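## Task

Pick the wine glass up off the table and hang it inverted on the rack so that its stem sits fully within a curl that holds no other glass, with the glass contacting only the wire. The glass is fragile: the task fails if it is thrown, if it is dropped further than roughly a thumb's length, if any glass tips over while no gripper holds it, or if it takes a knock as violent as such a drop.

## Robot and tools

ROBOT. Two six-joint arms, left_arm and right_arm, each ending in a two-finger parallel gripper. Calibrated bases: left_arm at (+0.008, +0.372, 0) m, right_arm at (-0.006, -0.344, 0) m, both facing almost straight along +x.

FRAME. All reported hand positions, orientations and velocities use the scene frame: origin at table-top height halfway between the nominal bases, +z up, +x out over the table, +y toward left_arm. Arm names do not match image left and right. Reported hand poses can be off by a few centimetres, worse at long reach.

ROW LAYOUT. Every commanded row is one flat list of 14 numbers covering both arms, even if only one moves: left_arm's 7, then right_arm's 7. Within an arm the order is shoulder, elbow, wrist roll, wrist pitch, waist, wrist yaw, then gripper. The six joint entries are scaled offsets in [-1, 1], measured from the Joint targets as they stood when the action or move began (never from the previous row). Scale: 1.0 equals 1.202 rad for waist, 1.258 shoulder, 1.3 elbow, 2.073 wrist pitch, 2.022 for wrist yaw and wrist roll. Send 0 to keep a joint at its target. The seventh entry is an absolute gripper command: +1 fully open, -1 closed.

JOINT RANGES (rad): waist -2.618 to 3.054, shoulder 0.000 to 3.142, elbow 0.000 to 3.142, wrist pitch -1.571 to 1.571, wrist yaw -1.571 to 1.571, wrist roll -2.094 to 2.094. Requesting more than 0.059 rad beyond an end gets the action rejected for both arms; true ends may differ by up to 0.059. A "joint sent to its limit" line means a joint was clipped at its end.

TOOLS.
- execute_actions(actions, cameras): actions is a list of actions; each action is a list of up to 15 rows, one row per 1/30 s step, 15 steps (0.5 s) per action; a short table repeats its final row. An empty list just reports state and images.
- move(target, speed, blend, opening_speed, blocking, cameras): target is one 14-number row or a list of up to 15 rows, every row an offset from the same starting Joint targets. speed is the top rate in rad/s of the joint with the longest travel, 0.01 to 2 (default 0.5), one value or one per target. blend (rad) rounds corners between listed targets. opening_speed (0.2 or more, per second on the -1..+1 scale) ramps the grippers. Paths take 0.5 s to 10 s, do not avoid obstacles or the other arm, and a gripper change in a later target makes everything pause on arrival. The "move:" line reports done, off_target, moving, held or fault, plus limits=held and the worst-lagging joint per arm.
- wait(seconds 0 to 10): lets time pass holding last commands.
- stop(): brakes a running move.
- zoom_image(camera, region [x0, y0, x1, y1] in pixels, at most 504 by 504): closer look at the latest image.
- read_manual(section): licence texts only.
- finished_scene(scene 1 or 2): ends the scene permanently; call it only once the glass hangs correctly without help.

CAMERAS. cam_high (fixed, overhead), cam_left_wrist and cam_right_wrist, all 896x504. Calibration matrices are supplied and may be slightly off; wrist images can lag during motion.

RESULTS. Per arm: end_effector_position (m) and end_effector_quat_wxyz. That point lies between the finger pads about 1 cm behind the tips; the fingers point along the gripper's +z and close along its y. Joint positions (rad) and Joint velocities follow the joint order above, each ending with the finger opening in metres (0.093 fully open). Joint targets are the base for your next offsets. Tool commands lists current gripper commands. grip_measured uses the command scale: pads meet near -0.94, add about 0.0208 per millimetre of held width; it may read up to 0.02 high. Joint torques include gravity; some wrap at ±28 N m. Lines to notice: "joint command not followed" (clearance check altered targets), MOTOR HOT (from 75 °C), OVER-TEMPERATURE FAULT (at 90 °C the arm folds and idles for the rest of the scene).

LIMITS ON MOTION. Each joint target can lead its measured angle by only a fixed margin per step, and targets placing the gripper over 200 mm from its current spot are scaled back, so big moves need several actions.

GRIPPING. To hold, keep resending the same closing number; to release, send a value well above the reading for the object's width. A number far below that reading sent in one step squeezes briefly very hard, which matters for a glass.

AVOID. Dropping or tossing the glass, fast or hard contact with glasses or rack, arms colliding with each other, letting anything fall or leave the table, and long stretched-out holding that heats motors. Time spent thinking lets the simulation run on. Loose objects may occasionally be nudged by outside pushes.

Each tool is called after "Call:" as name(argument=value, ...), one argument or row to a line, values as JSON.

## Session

Call:
execute_actions(
  actions=[],
)

Call:
zoom_image(
  camera="cam_high",
  region=[340, 190, 620, 440],
)

Scene clock: 0.00 s.
left_arm: end_effector_position=(+0.4116, +0.3657, +0.1154) grip_measured=+1.000 end_effector_quat_wxyz=(+0.616, -0.002, +0.788, +0.012) | right_arm: end_effector_position=(+0.3798, -0.3517, +0.1213) grip_measured=+1.000 end_effector_quat_wxyz=(+0.635, +0.012, +0.772, -0.012)
Joint names: [shoulder, elbow, wrist roll, wrist pitch, waist, wrist yaw]
Joint positions: left_arm=[1.57 0.392 0.002 0.934 -0.038 -0.059 0.093] | right_arm=[1.521 0.303 0.002 1.025 -0.023 0.026 0.093]
Joint velocities: within noise
Joint torques (N m): no reading
Heat: left arm: 33 °C; right arm: 29 °C.
Joint targets: left_arm=[1.562 0.400 0.002 0.940 -0.038 -0.059] | right_arm=[1.516 0.310 0.002 1.028 -0.023 0.026]
Tool commands: left_gripper/opening=+1.0 right_gripper/opening=+1.0
camera_calibration:
cam_left_wrist: T_world_to_cam=[[0.00468474, -0.999735, -0.0225243, 0.367558], [-0.619573, 0.0147785, -0.7848, 0.380347], [0.784925, 0.017632, -0.61934, -0.177478], [0, 0, 0, 1]] pos_world=[0.373238, 0.364969, 0.196856]
cam_right_wrist: T_world_to_cam=[[-0.0511206, -0.998147, -0.0329985, -0.325919], [-0.573131, 0.0563802, -0.817522, 0.376861], [0.817868, -0.0228798, -0.574951, -0.171161], [0, 0, 0, 1]] pos_world=[0.339316, -0.350479, 0.198929]

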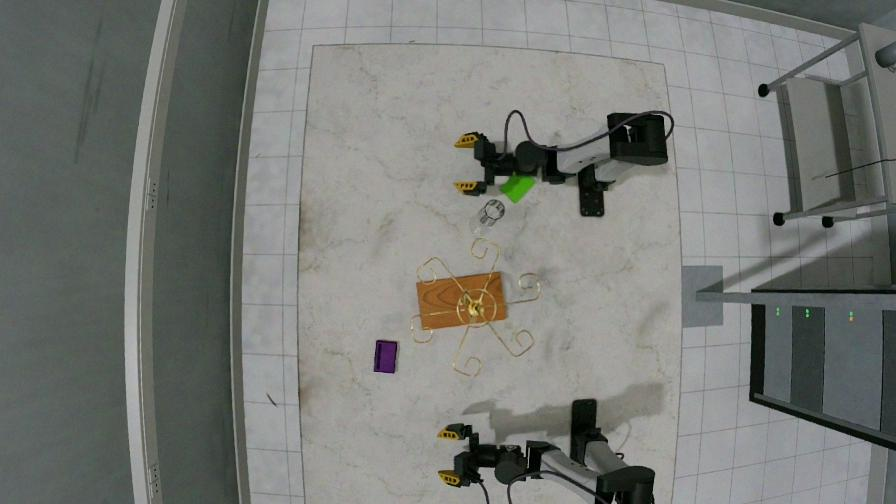

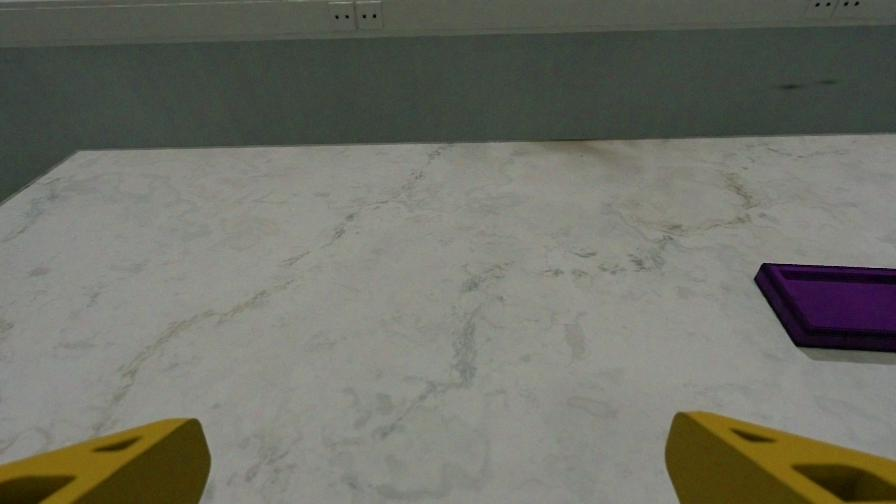

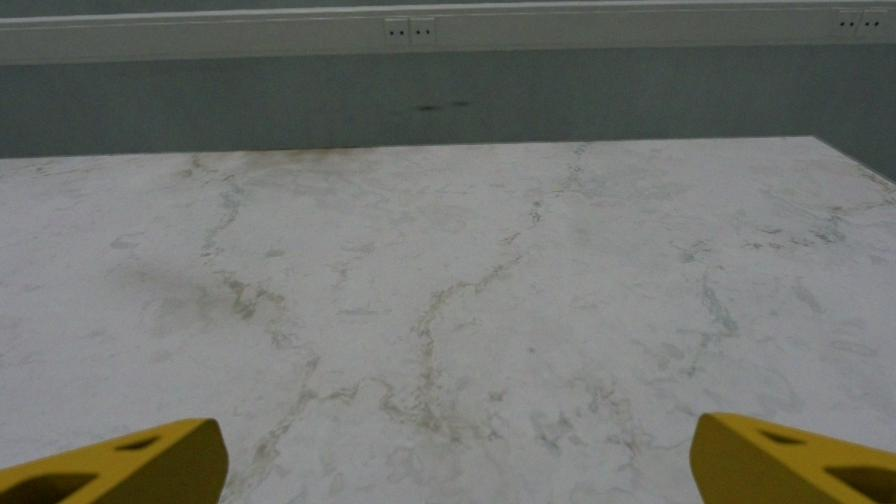

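Scaled by 1.800 from the camera's 896x504 image, which has a finer 1280x720 frame.

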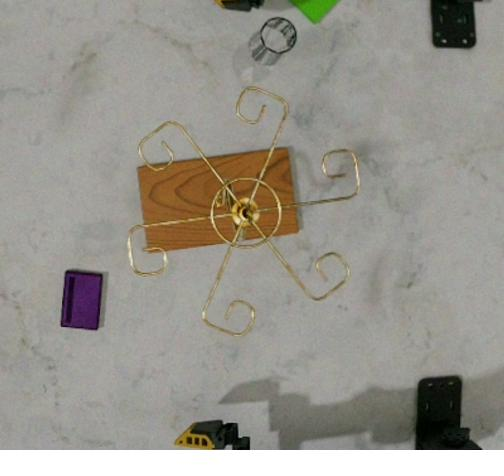

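Call:
zoom_image(
  camera="cam_high",
  region=[450, 160, 570, 270],
)

Call:
zoom_image(
  camera="cam_high",
  region=[440, 230, 530, 320],
)

Call:
zoom_image(
  camera="cam_high",
  region=[440, 110, 560, 220],
)

Scaled by 4.200 from the camera's 896x504 image, which has a finer 1280x720 frame.

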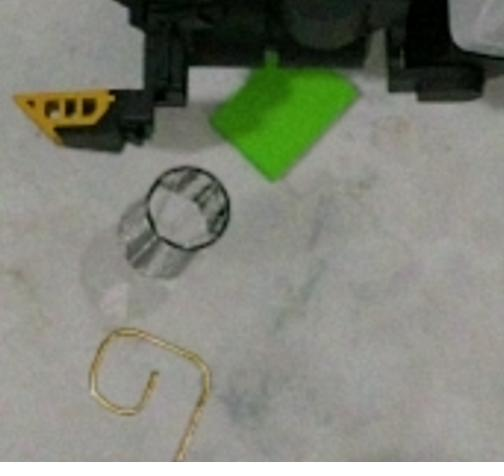

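Scaled by 5.600 from the camera's 896x504 image, which has a finer 1280x720 frame.

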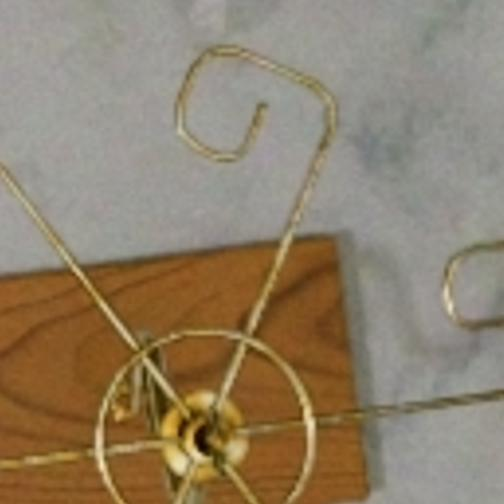

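Scaled by 4.200 from the camera's 896x504 image, which has a finer 1280x720 frame.

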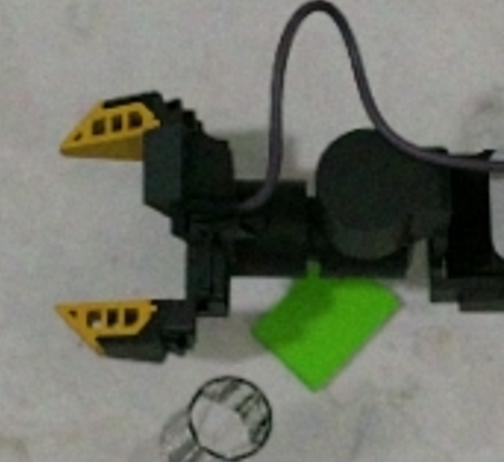

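Call:
move(
  target=[
    [0,0,0,0,0,0,1,-0.293,0.374,0,-0.54,-0.555,0,1],
    [0,0,0,0,0,0,1,-0.293,0.374,-0.778,-0.99,-0.555,-0.778,1],
  ],
  speed=0.8,
  blend=[0.2,0],
)

Scene clock: 96.23 s.
left_arm: end_effector_position=(+0.4116, +0.3657, +0.1154) grip_measured=+1.000 end_effector_quat_wxyz=(+0.616, -0.002, +0.788, +0.012) | right_arm: end_effector_position=(+0.2375, -0.3220, +0.2377) grip_measured=+1.000 end_effector_quat_wxyz=(+0.648, -0.361, +0.621, +0.251)
Joint names: [shoulder, elbow, wrist roll, wrist pitch, waist, wrist yaw]
Joint positions: left_arm=[1.57 0.392 0.002 0.934 -0.038 -0.059 0.093] | right_arm=[1.161 0.764 -1.563 -1.009 -0.684 -1.537 0.093]
Joint velocities: within noise
Joint torques (N m): left_arm=[-7.13 5.03 -0.07 2.07 -0.34 0] | right_arm=[-3.79 7.97 -0.21 0.27 -0.54 -0.88]
Heat: left arm: 38 °C; right arm: 34 °C.
Joint targets: left_arm=[1.562 0.400 0.002 0.940 -0.038 -0.059] | right_arm=[1.147 0.796 -1.571 -1.025 -0.690 -1.548]
move: done
camera_calibration:
cam_left_wrist: T_world_to_cam=[[0.00468474, -0.999735, -0.0225243, 0.367558], [-0.619573, 0.0147785, -0.7848, 0.380347], [0.784925, 0.017632, -0.61934, -0.177478], [0, 0, 0, 1]] pos_world=[0.373238, 0.364969, 0.196856]
cam_right_wrist: T_world_to_cam=[[0.771685, -0.624989, 0.117859, -0.410871], [-0.192112, -0.405715, -0.893582, 0.167623], [0.606296, 0.666922, -0.433152, 0.251462], [0, 0, 0, 1]] pos_world=[0.196805, -0.356488, 0.307131]

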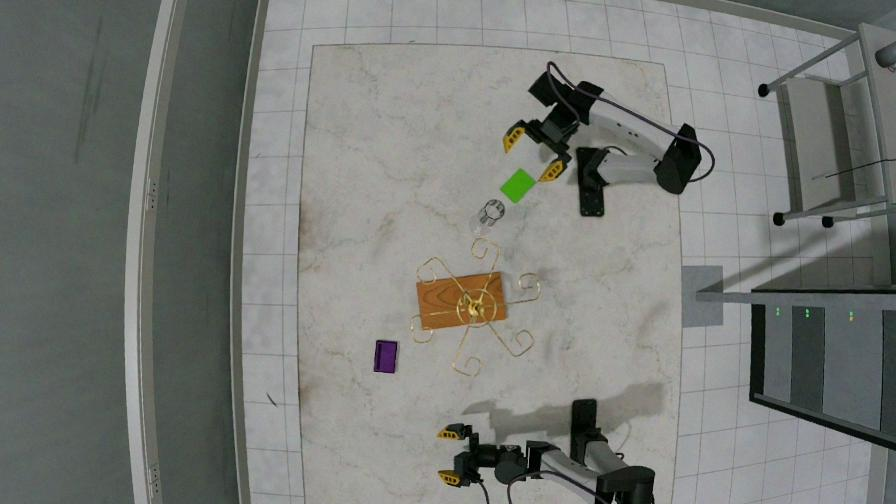

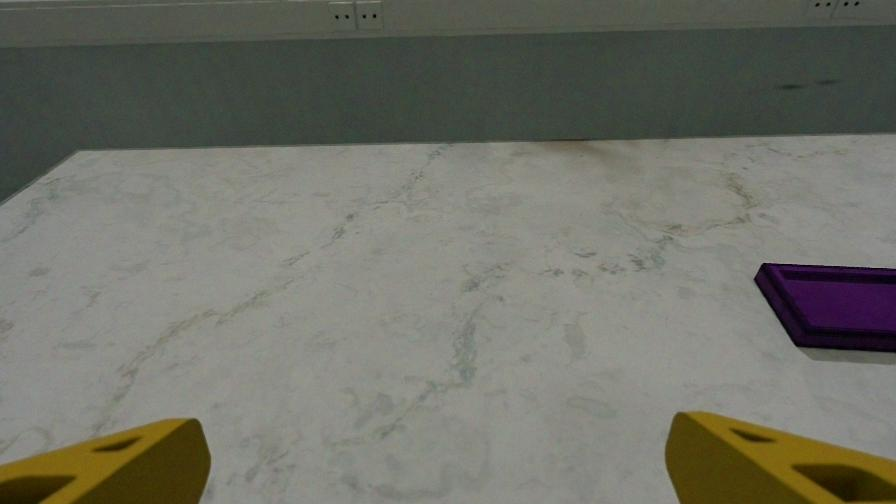

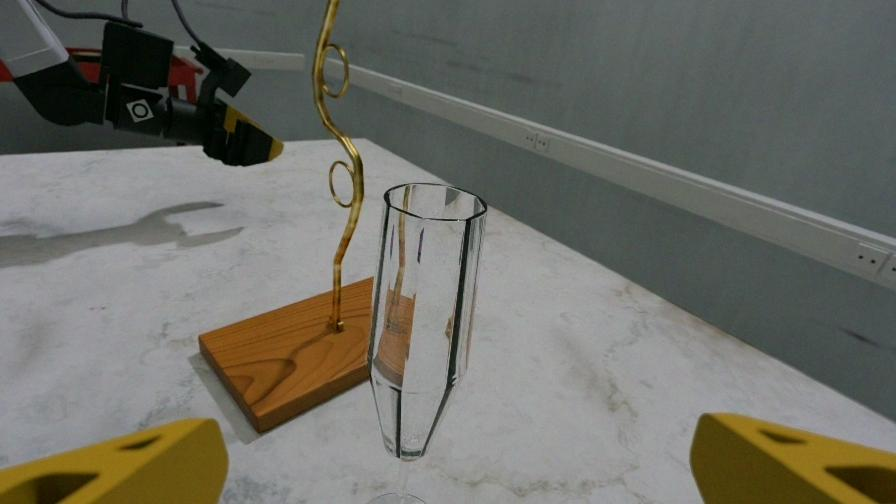

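Call:
move(
  target=[0,0,0,0,0,0,1,0.1884,-0.2008,0,0.1457,0.0349,0,1],
  speed=0.4,
  cameras=["cam_high","cam_right_wrist"],
)

Call:
zoom_image(
  camera="cam_high",
  region=[450, 120, 570, 230],
)

Scene clock: 146.60 s.
left_arm: end_effector_position=(+0.4116, +0.3657, +0.1154) grip_measured=+1.000 end_effector_quat_wxyz=(+0.616, -0.002, +0.788, +0.012) | right_arm: end_effector_position=(+0.2377, -0.3157, +0.1520) grip_measured=+1.000 end_effector_quat_wxyz=(+0.621, -0.318, +0.643, +0.317)
Joint names: [shoulder, elbow, wrist roll, wrist pitch, waist, wrist yaw]
Joint positions: left_arm=[1.57 0.392 0.002 0.934 -0.038 -0.059 0.093] | right_arm=[1.38 0.543 -1.564 -0.74 -0.655 -1.541 0.093]
Joint velocities: within noise
Joint torques (N m): left_arm=[-7.04 4.97 -0.11 2.05 -0.17 -0.02] | right_arm=[-3.19 3.85 -0.16 0.4 0.57 -0.87]
Heat: left arm: 40 °C; right arm: 35 °C.
Joint targets: left_arm=[1.562 0.400 0.002 0.940 -0.038 -0.059] | right_arm=[1.384 0.535 -1.572 -0.723 -0.648 -1.547]
move: done
camera_calibration:
cam_right_wrist: T_world_to_cam=[[0.793926, -0.605817, -0.0516426, -0.370431], [-0.300202, -0.316717, -0.899761, 0.148408], [0.528734, 0.729847, -0.433317, 0.248382], [0, 0, 0, 1]] pos_world=[0.20732, -0.358691, 0.22203]
Images, in order (width x height): cam_high 896x504, cam_right_wrist 896x504.

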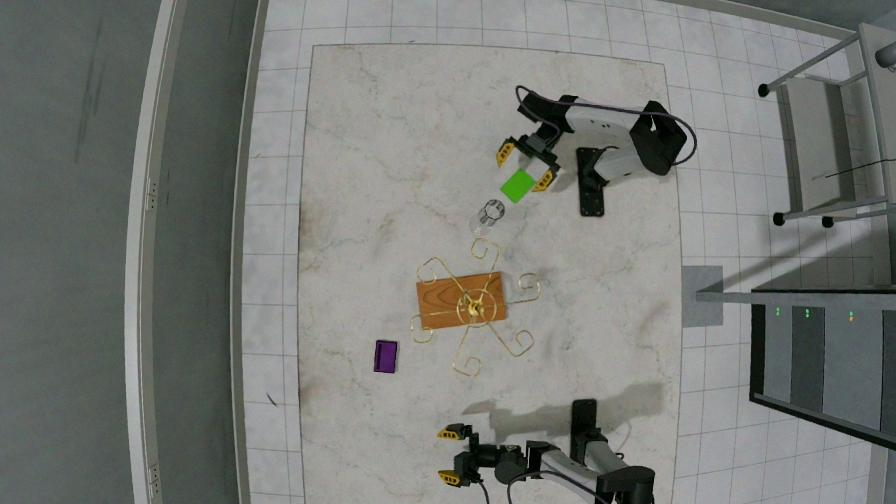

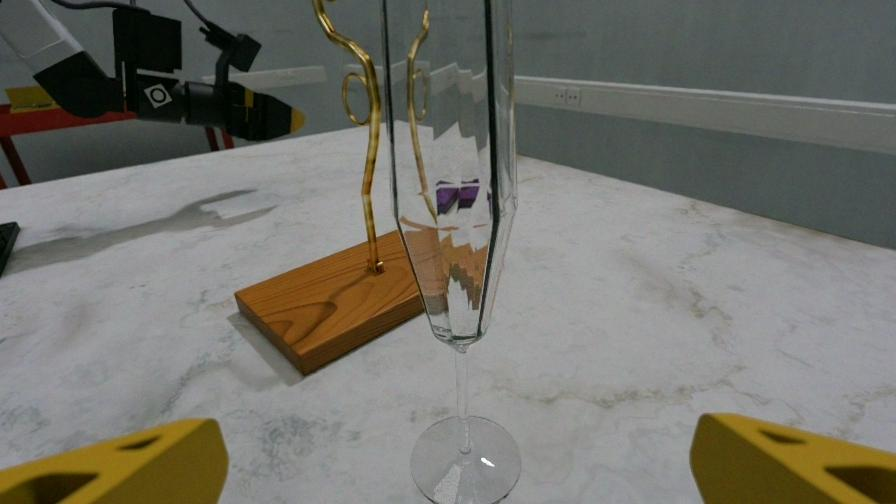

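Scaled by 4.200 from the camera's 896x504 image, which has a finer 1280x720 frame.

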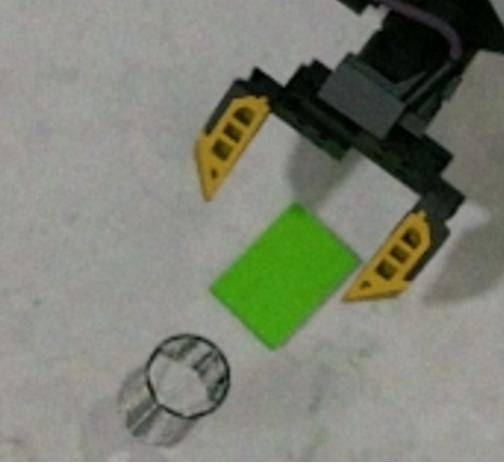

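Call:
move(
  target=[
    [0,0,0,0,0,0,1,0.1264,0.1985,0,-0.0415,0.1489,0,1],
    [0,0,0,0,0,0,1,0.2393,0.3131,0,-0.0449,0.2820,0,1],
  ],
  speed=0.25,
  blend=[0.03,0],
  cameras=["cam_high","cam_right_wrist"],
)

Call:
zoom_image(
  camera="cam_high",
  region=[450, 140, 570, 250],
)

Scene clock: 206.43 s.
left_arm: end_effector_position=(+0.4116, +0.3657, +0.1154) grip_measured=+1.000 end_effector_quat_wxyz=(+0.616, -0.002, +0.788, +0.012) | right_arm: end_effector_position=(+0.2997, -0.2623, +0.1714) grip_measured=+1.000 end_effector_quat_wxyz=(+0.561, -0.427, +0.577, +0.413)
Joint names: [shoulder, elbow, wrist roll, wrist pitch, waist, wrist yaw]
Joint positions: left_arm=[1.57 0.392 0.002 0.934 -0.038 -0.059 0.093] | right_arm=[1.678 0.916 -1.564 -0.8 -0.314 -1.541 0.093]
Joint velocities: within noise
Joint torques (N m): left_arm=[-7.16 4.81 -0.04 2.08 -0.4 -0.02] | right_arm=[-5.42 6.78 -0.17 0.1 0.29 -0.86]
Heat: left arm: 43 °C; right arm: 32 °C.
Joint targets: left_arm=[1.562 0.400 0.002 0.940 -0.038 -0.059] | right_arm=[1.685 0.942 -1.572 -0.816 -0.310 -1.547]
move: done
camera_calibration:
cam_right_wrist: T_world_to_cam=[[0.951483, -0.305587, -0.0360184, -0.357494], [-0.163528, -0.403032, -0.900457, 0.13784], [0.260651, 0.86266, -0.43345, 0.300221], [0, 0, 0, 1]] pos_world=[0.284437, -0.31268, 0.241374]
Images, in order (width x height): cam_high 896x504, cam_right_wrist 896x504.

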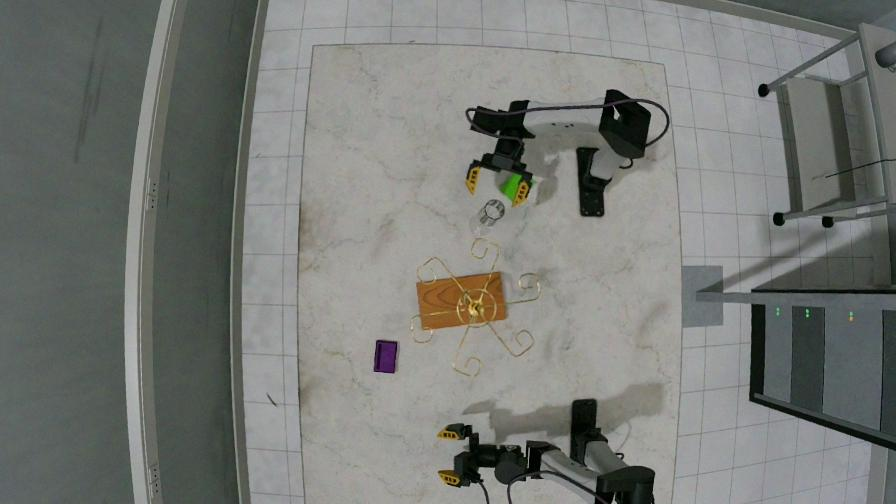

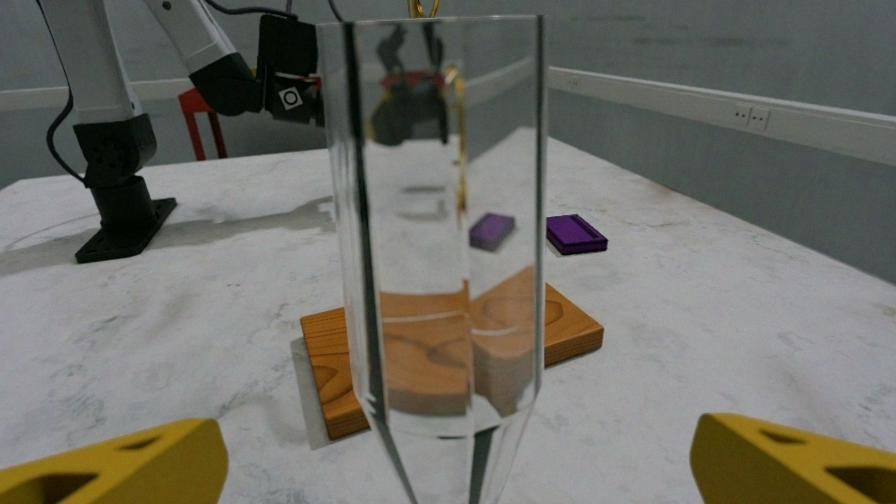

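Scaled by 4.200 from the camera's 896x504 image, which has a finer 1280x720 frame.

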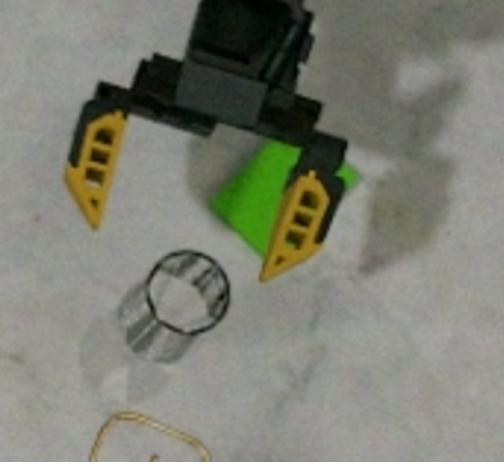

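Call:
move(
  target=[0,0,0,0,0,0,1,0.0807,0.0877,0,-0.0092,0.1273,0,1],
  speed=0.15,
  cameras=["cam_high","cam_right_wrist"],
)

Call:
zoom_image(
  camera="cam_high",
  region=[450, 140, 570, 250],
)

Scene clock: 223.90 s.
left_arm: end_effector_position=(+0.4116, +0.3657, +0.1154) grip_measured=+1.000 end_effector_quat_wxyz=(+0.616, -0.002, +0.788, +0.012) | right_arm: end_effector_position=(+0.3108, -0.2208, +0.1700) grip_measured=+1.000 end_effector_quat_wxyz=(+0.527, -0.468, +0.544, +0.456)
Joint names: [shoulder, elbow, wrist roll, wrist pitch, waist, wrist yaw]
Joint positions: left_arm=[1.57 0.392 0.002 0.934 -0.038 -0.059 0.093] | right_arm=[1.779 1.03 -1.564 -0.818 -0.162 -1.541 0.093]
Joint velocities: within noise
Joint torques (N m): left_arm=[-7.08 5.05 -0.07 2.08 -0.57 -0.01] | right_arm=[-6.52 6.79 -0.19 0.06 0.34 -0.87]
Heat: left arm: 43 °C; right arm: 33 °C.
Joint targets: left_arm=[1.562 0.400 0.002 0.940 -0.038 -0.059] | right_arm=[1.787 1.056 -1.571 -0.835 -0.157 -1.547]
move: done
camera_calibration:
cam_right_wrist: T_world_to_cam=[[0.986656, -0.157379, -0.0417358, -0.332668], [-0.105464, -0.422453, -0.900228, 0.132799], [0.124046, 0.892617, -0.433414, 0.310043], [0, 0, 0, 1]] pos_world=[0.303775, -0.273003, 0.240043]
Images, in order (width x height): cam_high 896x504, cam_right_wrist 896x504.

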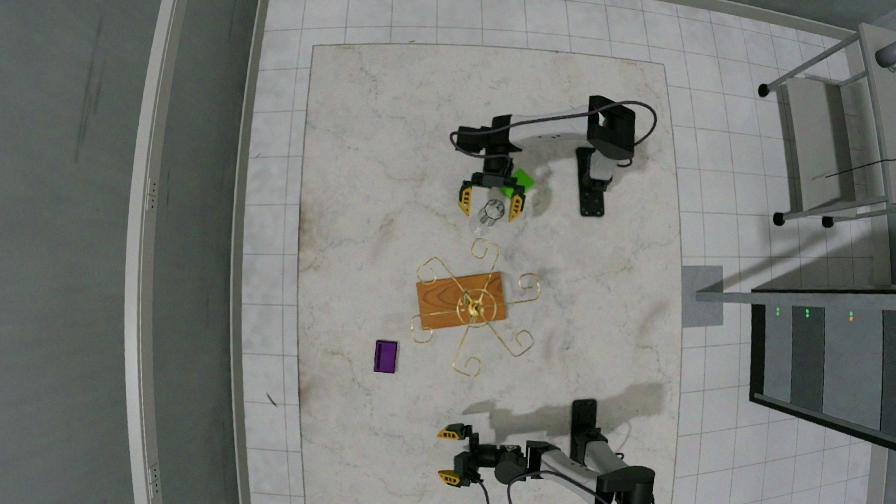

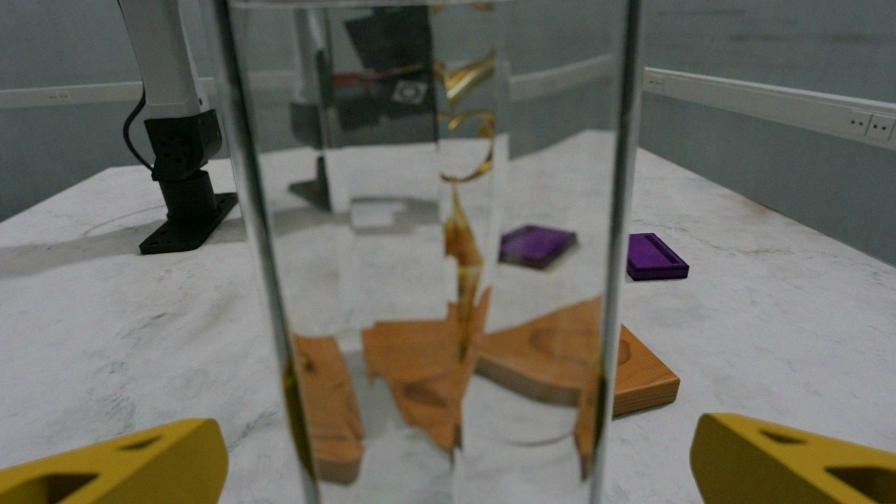

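Scaled by 4.200 from the camera's 896x504 image, which has a finer 1280x720 frame.

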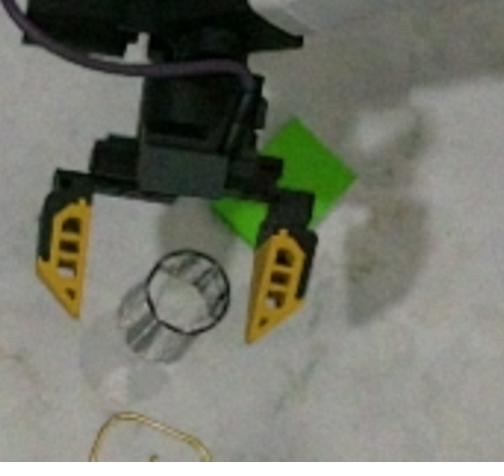

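Call:
move(
  target=[0,0,0,0,0,0,1,0,0,0,0,0,0,-0.25],
  opening_speed=0.25,
  cameras=["cam_high","cam_right_wrist"],
)

Call:
zoom_image(
  camera="cam_high",
  region=[450, 140, 570, 250],
)

Scene clock: 240.50 s.
left_arm: end_effector_position=(+0.4116, +0.3657, +0.1154) grip_measured=+1.000 end_effector_quat_wxyz=(+0.616, -0.002, +0.788, +0.012) | right_arm: end_effector_position=(+0.3106, -0.2208, +0.1701) grip_measured=-0.003 end_effector_quat_wxyz=(+0.526, -0.467, +0.544, +0.457)
Joint names: [shoulder, elbow, wrist roll, wrist pitch, waist, wrist yaw]
Joint positions: left_arm=[1.57 0.392 0.002 0.934 -0.038 -0.059 0.093] | right_arm=[1.779 1.03 -1.564 -0.821 -0.162 -1.542 0.045]
Joint velocities: within noise
Joint torques (N m): left_arm=[-7.09 4.82 -0.06 2.1 -0.4 -0.02] | right_arm=[-6.32 6.53 -0.13 0.12 0.4 -0.83]
Heat: left arm: 44 °C; right arm: 33 °C.
Joint targets: left_arm=[1.562 0.400 0.002 0.940 -0.038 -0.059] | right_arm=[1.787 1.056 -1.571 -0.835 -0.157 -1.547]
move: done
camera_calibration:
cam_right_wrist: T_world_to_cam=[[0.986528, -0.157343, -0.044789, -0.331857], [-0.108132, -0.421713, -0.900259, 0.133845], [0.122761, 0.892974, -0.433045, 0.310482], [0, 0, 0, 1]] pos_world=[0.303744, -0.273024, 0.240084]
Images, in order (width x height): cam_high 896x504, cam_right_wrist 896x504.

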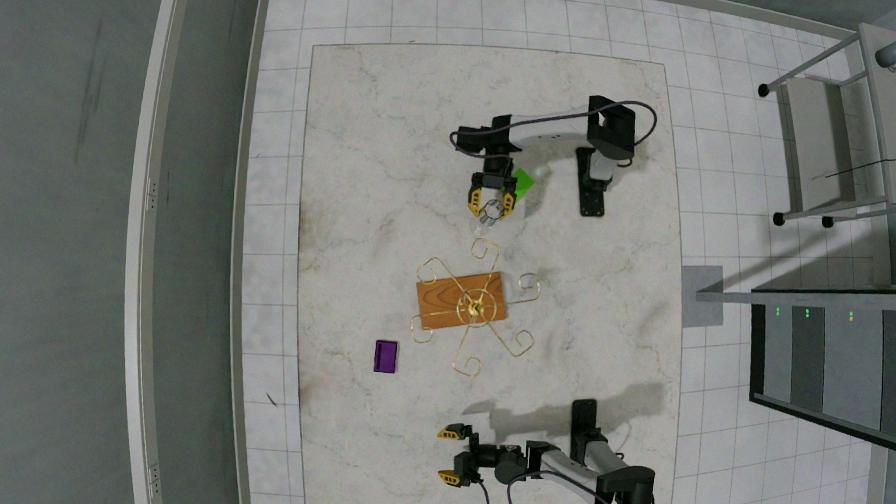

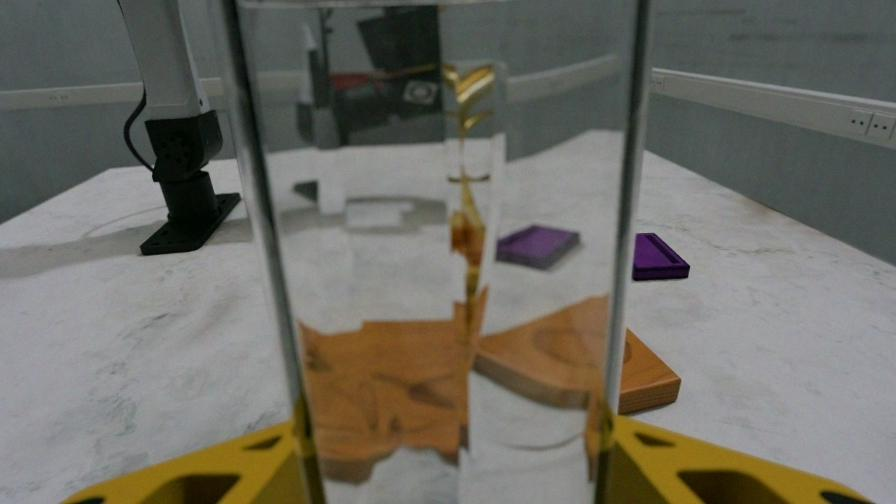

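Scaled by 4.200 from the camera's 896x504 image, which has a finer 1280x720 frame.

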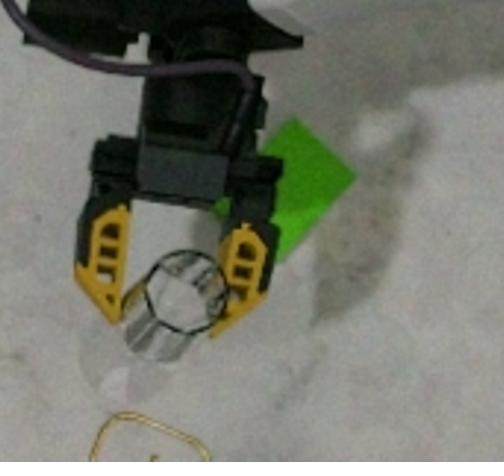

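Call:
move(
  target=[0,0,0,0,0,0,1,-0.109,0.213,0,-0.189,0,0,-0.35],
  speed=0.25,
  opening_speed=0.3,
  cameras=["cam_high","cam_right_wrist"],
)

Scene clock: 296.47 s.
left_arm: end_effector_position=(+0.4116, +0.3657, +0.1154) grip_measured=+1.000 end_effector_quat_wxyz=(+0.616, -0.002, +0.788, +0.012) | right_arm: end_effector_position=(+0.3122, -0.2211, +0.2622) grip_measured=-0.004 end_effector_quat_wxyz=(+0.520, -0.466, +0.550, +0.458)
Joint names: [shoulder, elbow, wrist roll, wrist pitch, waist, wrist yaw]
Joint positions: left_arm=[1.57 0.392 0.002 0.934 -0.038 -0.059 0.093] | right_arm=[1.675 1.302 -1.564 -1.21 -0.162 -1.532 0.045]
Joint velocities: within noise
Joint torques (N m): left_arm=[-7.13 4.82 -0.05 2.08 -0.23 -0.03] | right_arm=[-9.28 7.82 -0.17 0.03 0.35 -0.96]
Heat: left arm: 45 °C; right arm: 34 °C.
Joint targets: left_arm=[1.562 0.400 0.002 0.940 -0.038 -0.059] | right_arm=[1.650 1.333 -1.571 -1.227 -0.157 -1.548]
move: done
camera_calibration:
cam_right_wrist: T_world_to_cam=[[0.985849, -0.157699, -0.0568616, -0.326014], [-0.120251, -0.428928, -0.895299, 0.217711], [0.116798, 0.889467, -0.441822, 0.353827], [0, 0, 0, 1]] pos_world=[0.306254, -0.272747, 0.332707]
Images, in order (width x height): cam_high 896x504, cam_right_wrist 896x504.

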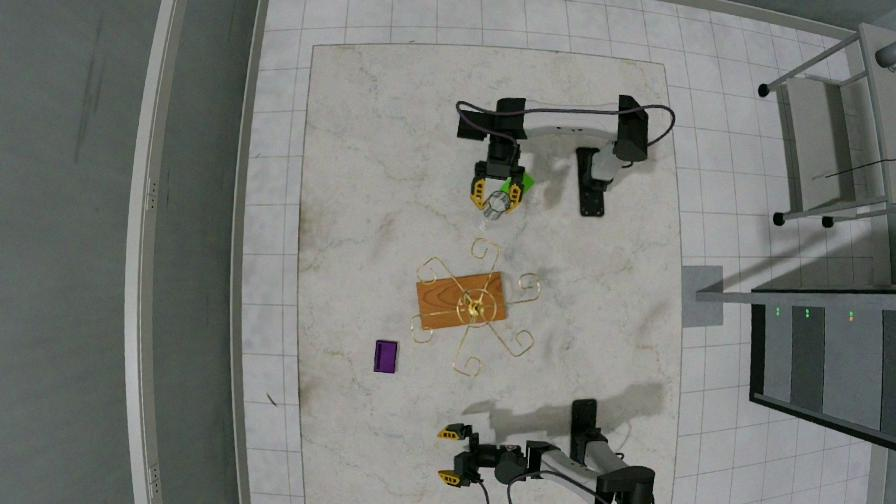

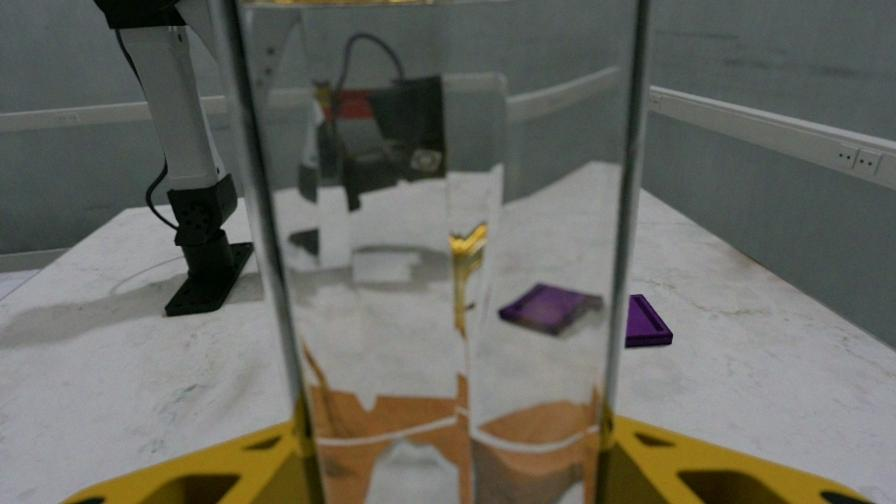

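Call:
move(
  target=[
    [0,0,0,0,0,0,1,-0.135,-0.16,0,0.003,-0.452,0,-0.35],
    [0,0,0,0,0,0,1,-0.135,-0.16,1.0,0.003,-0.452,0,-0.35],
  ],
  speed=[0.4,0.7],
  cameras=["cam_high"],
)

Call:
move(
  target=[0,0,0,0,0,0,1,0,0,0.5539,0,0,0,-0.35],
  speed=0.7,
)

Call:
zoom_image(
  camera="cam_high",
  region=[440, 100, 560, 210],
)

Scene clock: 312.03 s.
left_arm: end_effector_position=(+0.4116, +0.3657, +0.1154) grip_measured=+1.000 end_effector_quat_wxyz=(+0.616, -0.002, +0.788, +0.012) | right_arm: end_effector_position=(+0.2957, -0.3719, +0.2633) grip_measured=-0.004 end_effector_quat_wxyz=(+0.082, +0.384, +0.611, +0.688)
Joint names: [shoulder, elbow, wrist roll, wrist pitch, waist, wrist yaw]
Joint positions: left_arm=[1.57 0.392 0.002 0.934 -0.038 -0.059 0.093] | right_arm=[1.504 1.133 0.431 -1.212 -0.696 -1.53 0.045]
Joint velocities: within noise
Joint torques (N m): left_arm=[-7.02 5.12 -0.08 2.09 -0.57 -0.04] | right_arm=[-7.77 4.63 0.01 0.12 -0.43 -0.94]
Heat: left arm: 46 °C; right arm: 35 °C.
Joint targets: left_arm=[1.562 0.400 0.002 0.940 -0.038 -0.059] | right_arm=[1.480 1.125 0.450 -1.221 -0.700 -1.547]
move: done
Images, in order (width x height): cam_high 896x504.

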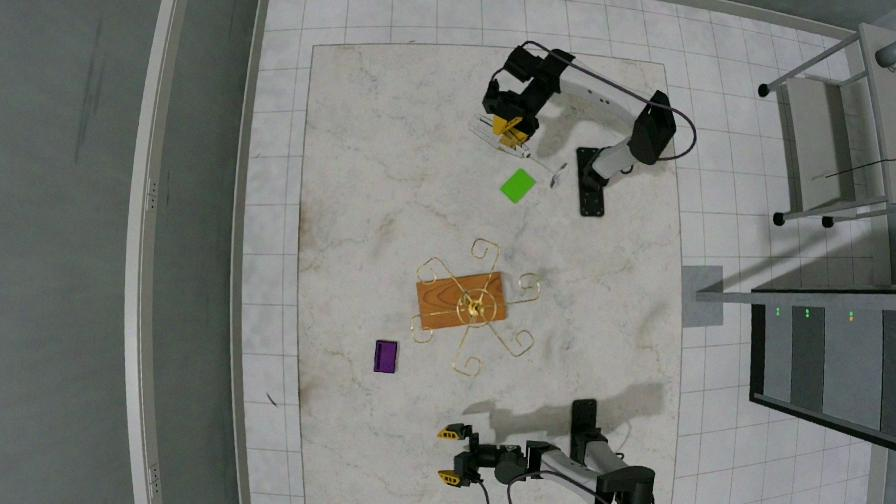

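Scene clock: 314.50 s.
left_arm: end_effector_position=(+0.4116, +0.3657, +0.1154) grip_measured=+1.000 end_effector_quat_wxyz=(+0.616, -0.002, +0.788, +0.012) | right_arm: end_effector_position=(+0.2957, -0.3719, +0.2633) grip_measured=-0.005 end_effector_quat_wxyz=(-0.299, +0.651, +0.310, +0.625)
Joint names: [shoulder, elbow, wrist roll, wrist pitch, waist, wrist yaw]
Joint positions: left_arm=[1.57 0.392 0.002 0.934 -0.038 -0.059 0.093] | right_arm=[1.504 1.133 1.562 -1.212 -0.696 -1.53 0.045]
Joint velocities: within noise
Joint torques (N m): left_arm=[-7.38 5 -0.05 2.06 -0.35 -0.04] | right_arm=[-7.54 4.56 -0.02 0.1 -0.38 -0.98]
Heat: left arm: 46 °C; right arm: 35 °C.
Joint targets: left_arm=[1.562 0.400 0.002 0.940 -0.038 -0.059] | right_arm=[1.480 1.125 1.571 -1.221 -0.700 -1.548]
move: done
camera_calibration:
cam_left_wrist: T_world_to_cam=[[0.00468474, -0.999735, -0.0225243, 0.367558], [-0.619573, 0.0147785, -0.7848, 0.380347], [0.784925, 0.017632, -0.61934, -0.177478], [0, 0, 0, 1]] pos_world=[0.373238, 0.364969, 0.196856]
cam_right_wrist: T_world_to_cam=[[-0.78201, 0.621879, 0.0415518, 0.453195], [-0.199768, -0.313241, 0.928425, -0.261674], [0.590384, 0.717737, 0.369189, 0.0729414], [0, 0, 0, 1]] pos_world=[0.259065, -0.416152, 0.197184]

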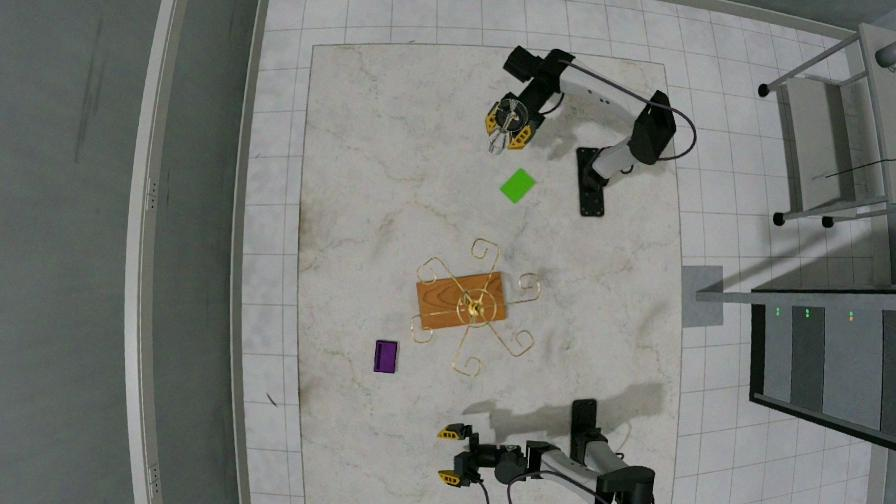

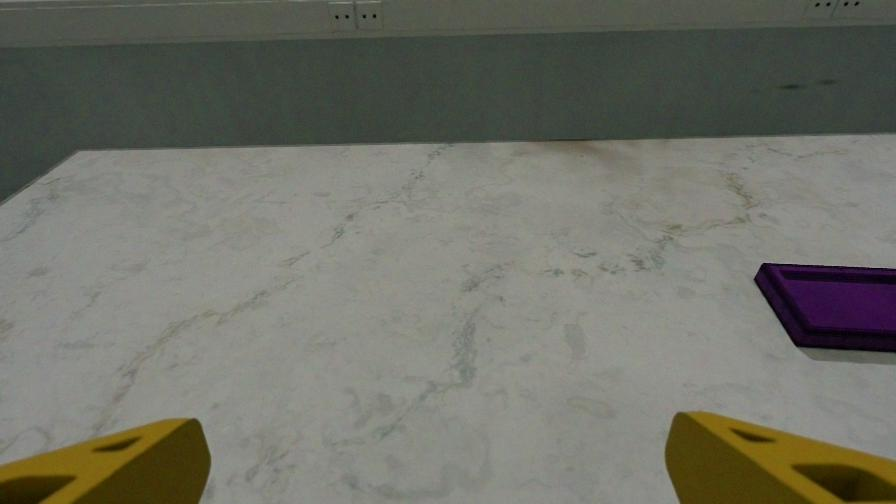

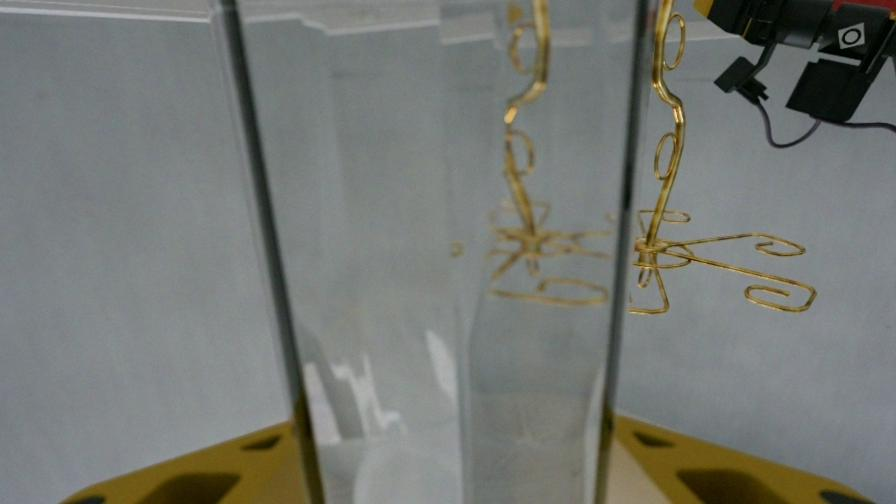

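Scaled by 4.200 from the camera's 896x504 image, which has a finer 1280x720 frame.

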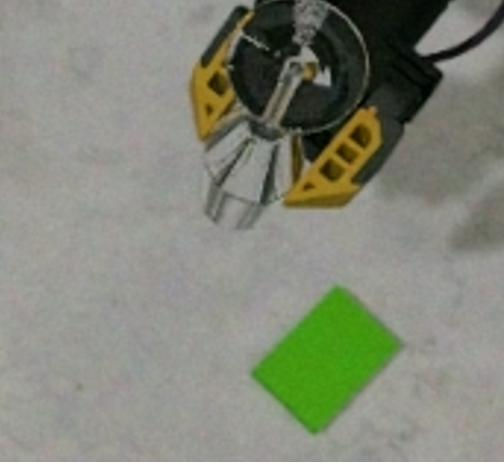

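Call:
move(
  target=[0,0,0,0,0,0,1,0.4634,0.4785,0,-0.0106,0.5324,-0.0346,-0.35],
  speed=0.4,
  cameras=["cam_high","cam_right_wrist"],
)

Call:
zoom_image(
  camera="cam_high",
  region=[420, 190, 530, 320],
)

Scene clock: 393.00 s.
left_arm: end_effector_position=(+0.4116, +0.3657, +0.1154) grip_measured=+1.000 end_effector_quat_wxyz=(+0.616, -0.002, +0.788, +0.012) | right_arm: end_effector_position=(+0.3954, -0.1923, +0.2393) grip_measured=-0.005 end_effector_quat_wxyz=(-0.483, +0.518, +0.497, +0.502)
Joint names: [shoulder, elbow, wrist roll, wrist pitch, waist, wrist yaw]
Joint positions: left_arm=[1.57 0.392 0.002 0.934 -0.038 -0.059 0.093] | right_arm=[2.062 1.71 1.563 -1.227 -0.056 -1.541 0.045]
Joint velocities: within noise
Joint torques (N m): left_arm=[-6.97 4.83 -0.03 2.06 -0.12 0] | right_arm=[-10.13 8.35 -0.01 0.04 -0.46 -1.16]
Heat: left arm: 47 °C; right arm: 34 °C.
Joint targets: left_arm=[1.562 0.400 0.002 0.940 -0.038 -0.059] | right_arm=[2.063 1.747 1.571 -1.243 -0.060 -1.578]
joint sent to its limit (right arm) — the wrist yaw, lower limit.
move: off_target (right_arm); right_arm: the wrist yaw is farthest, 0.077 rad from its target
camera_calibration:
cam_right_wrist: T_world_to_cam=[[-0.998698, 0.0317582, 0.0399204, 0.393145], [0.0248241, -0.381094, 0.924203, -0.264068], [0.0445644, 0.923991, 0.379809, 0.146987], [0, 0, 0, 1]] pos_world=[0.392638, -0.248935, 0.172531]
Images, in order (width x height): cam_high 896x504, cam_right_wrist 896x504.

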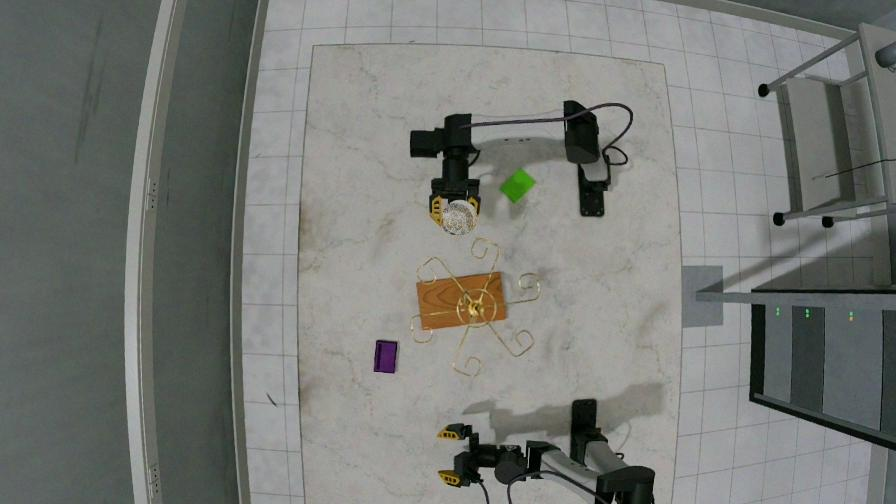

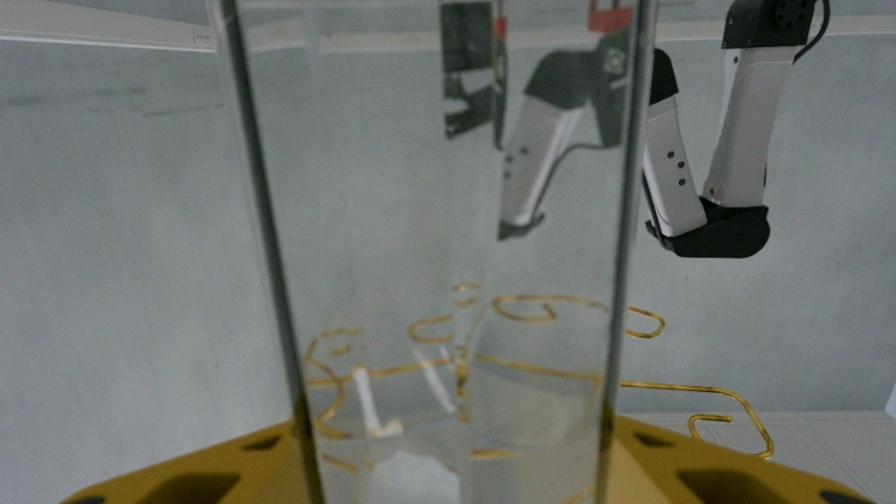

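Scaled by 3.877 from the camera's 896x504 image, which has a finer 1280x720 frame.

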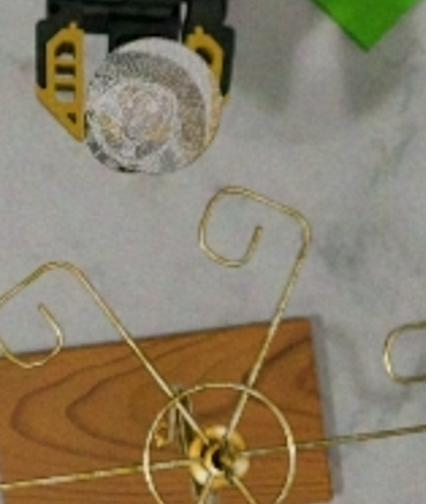

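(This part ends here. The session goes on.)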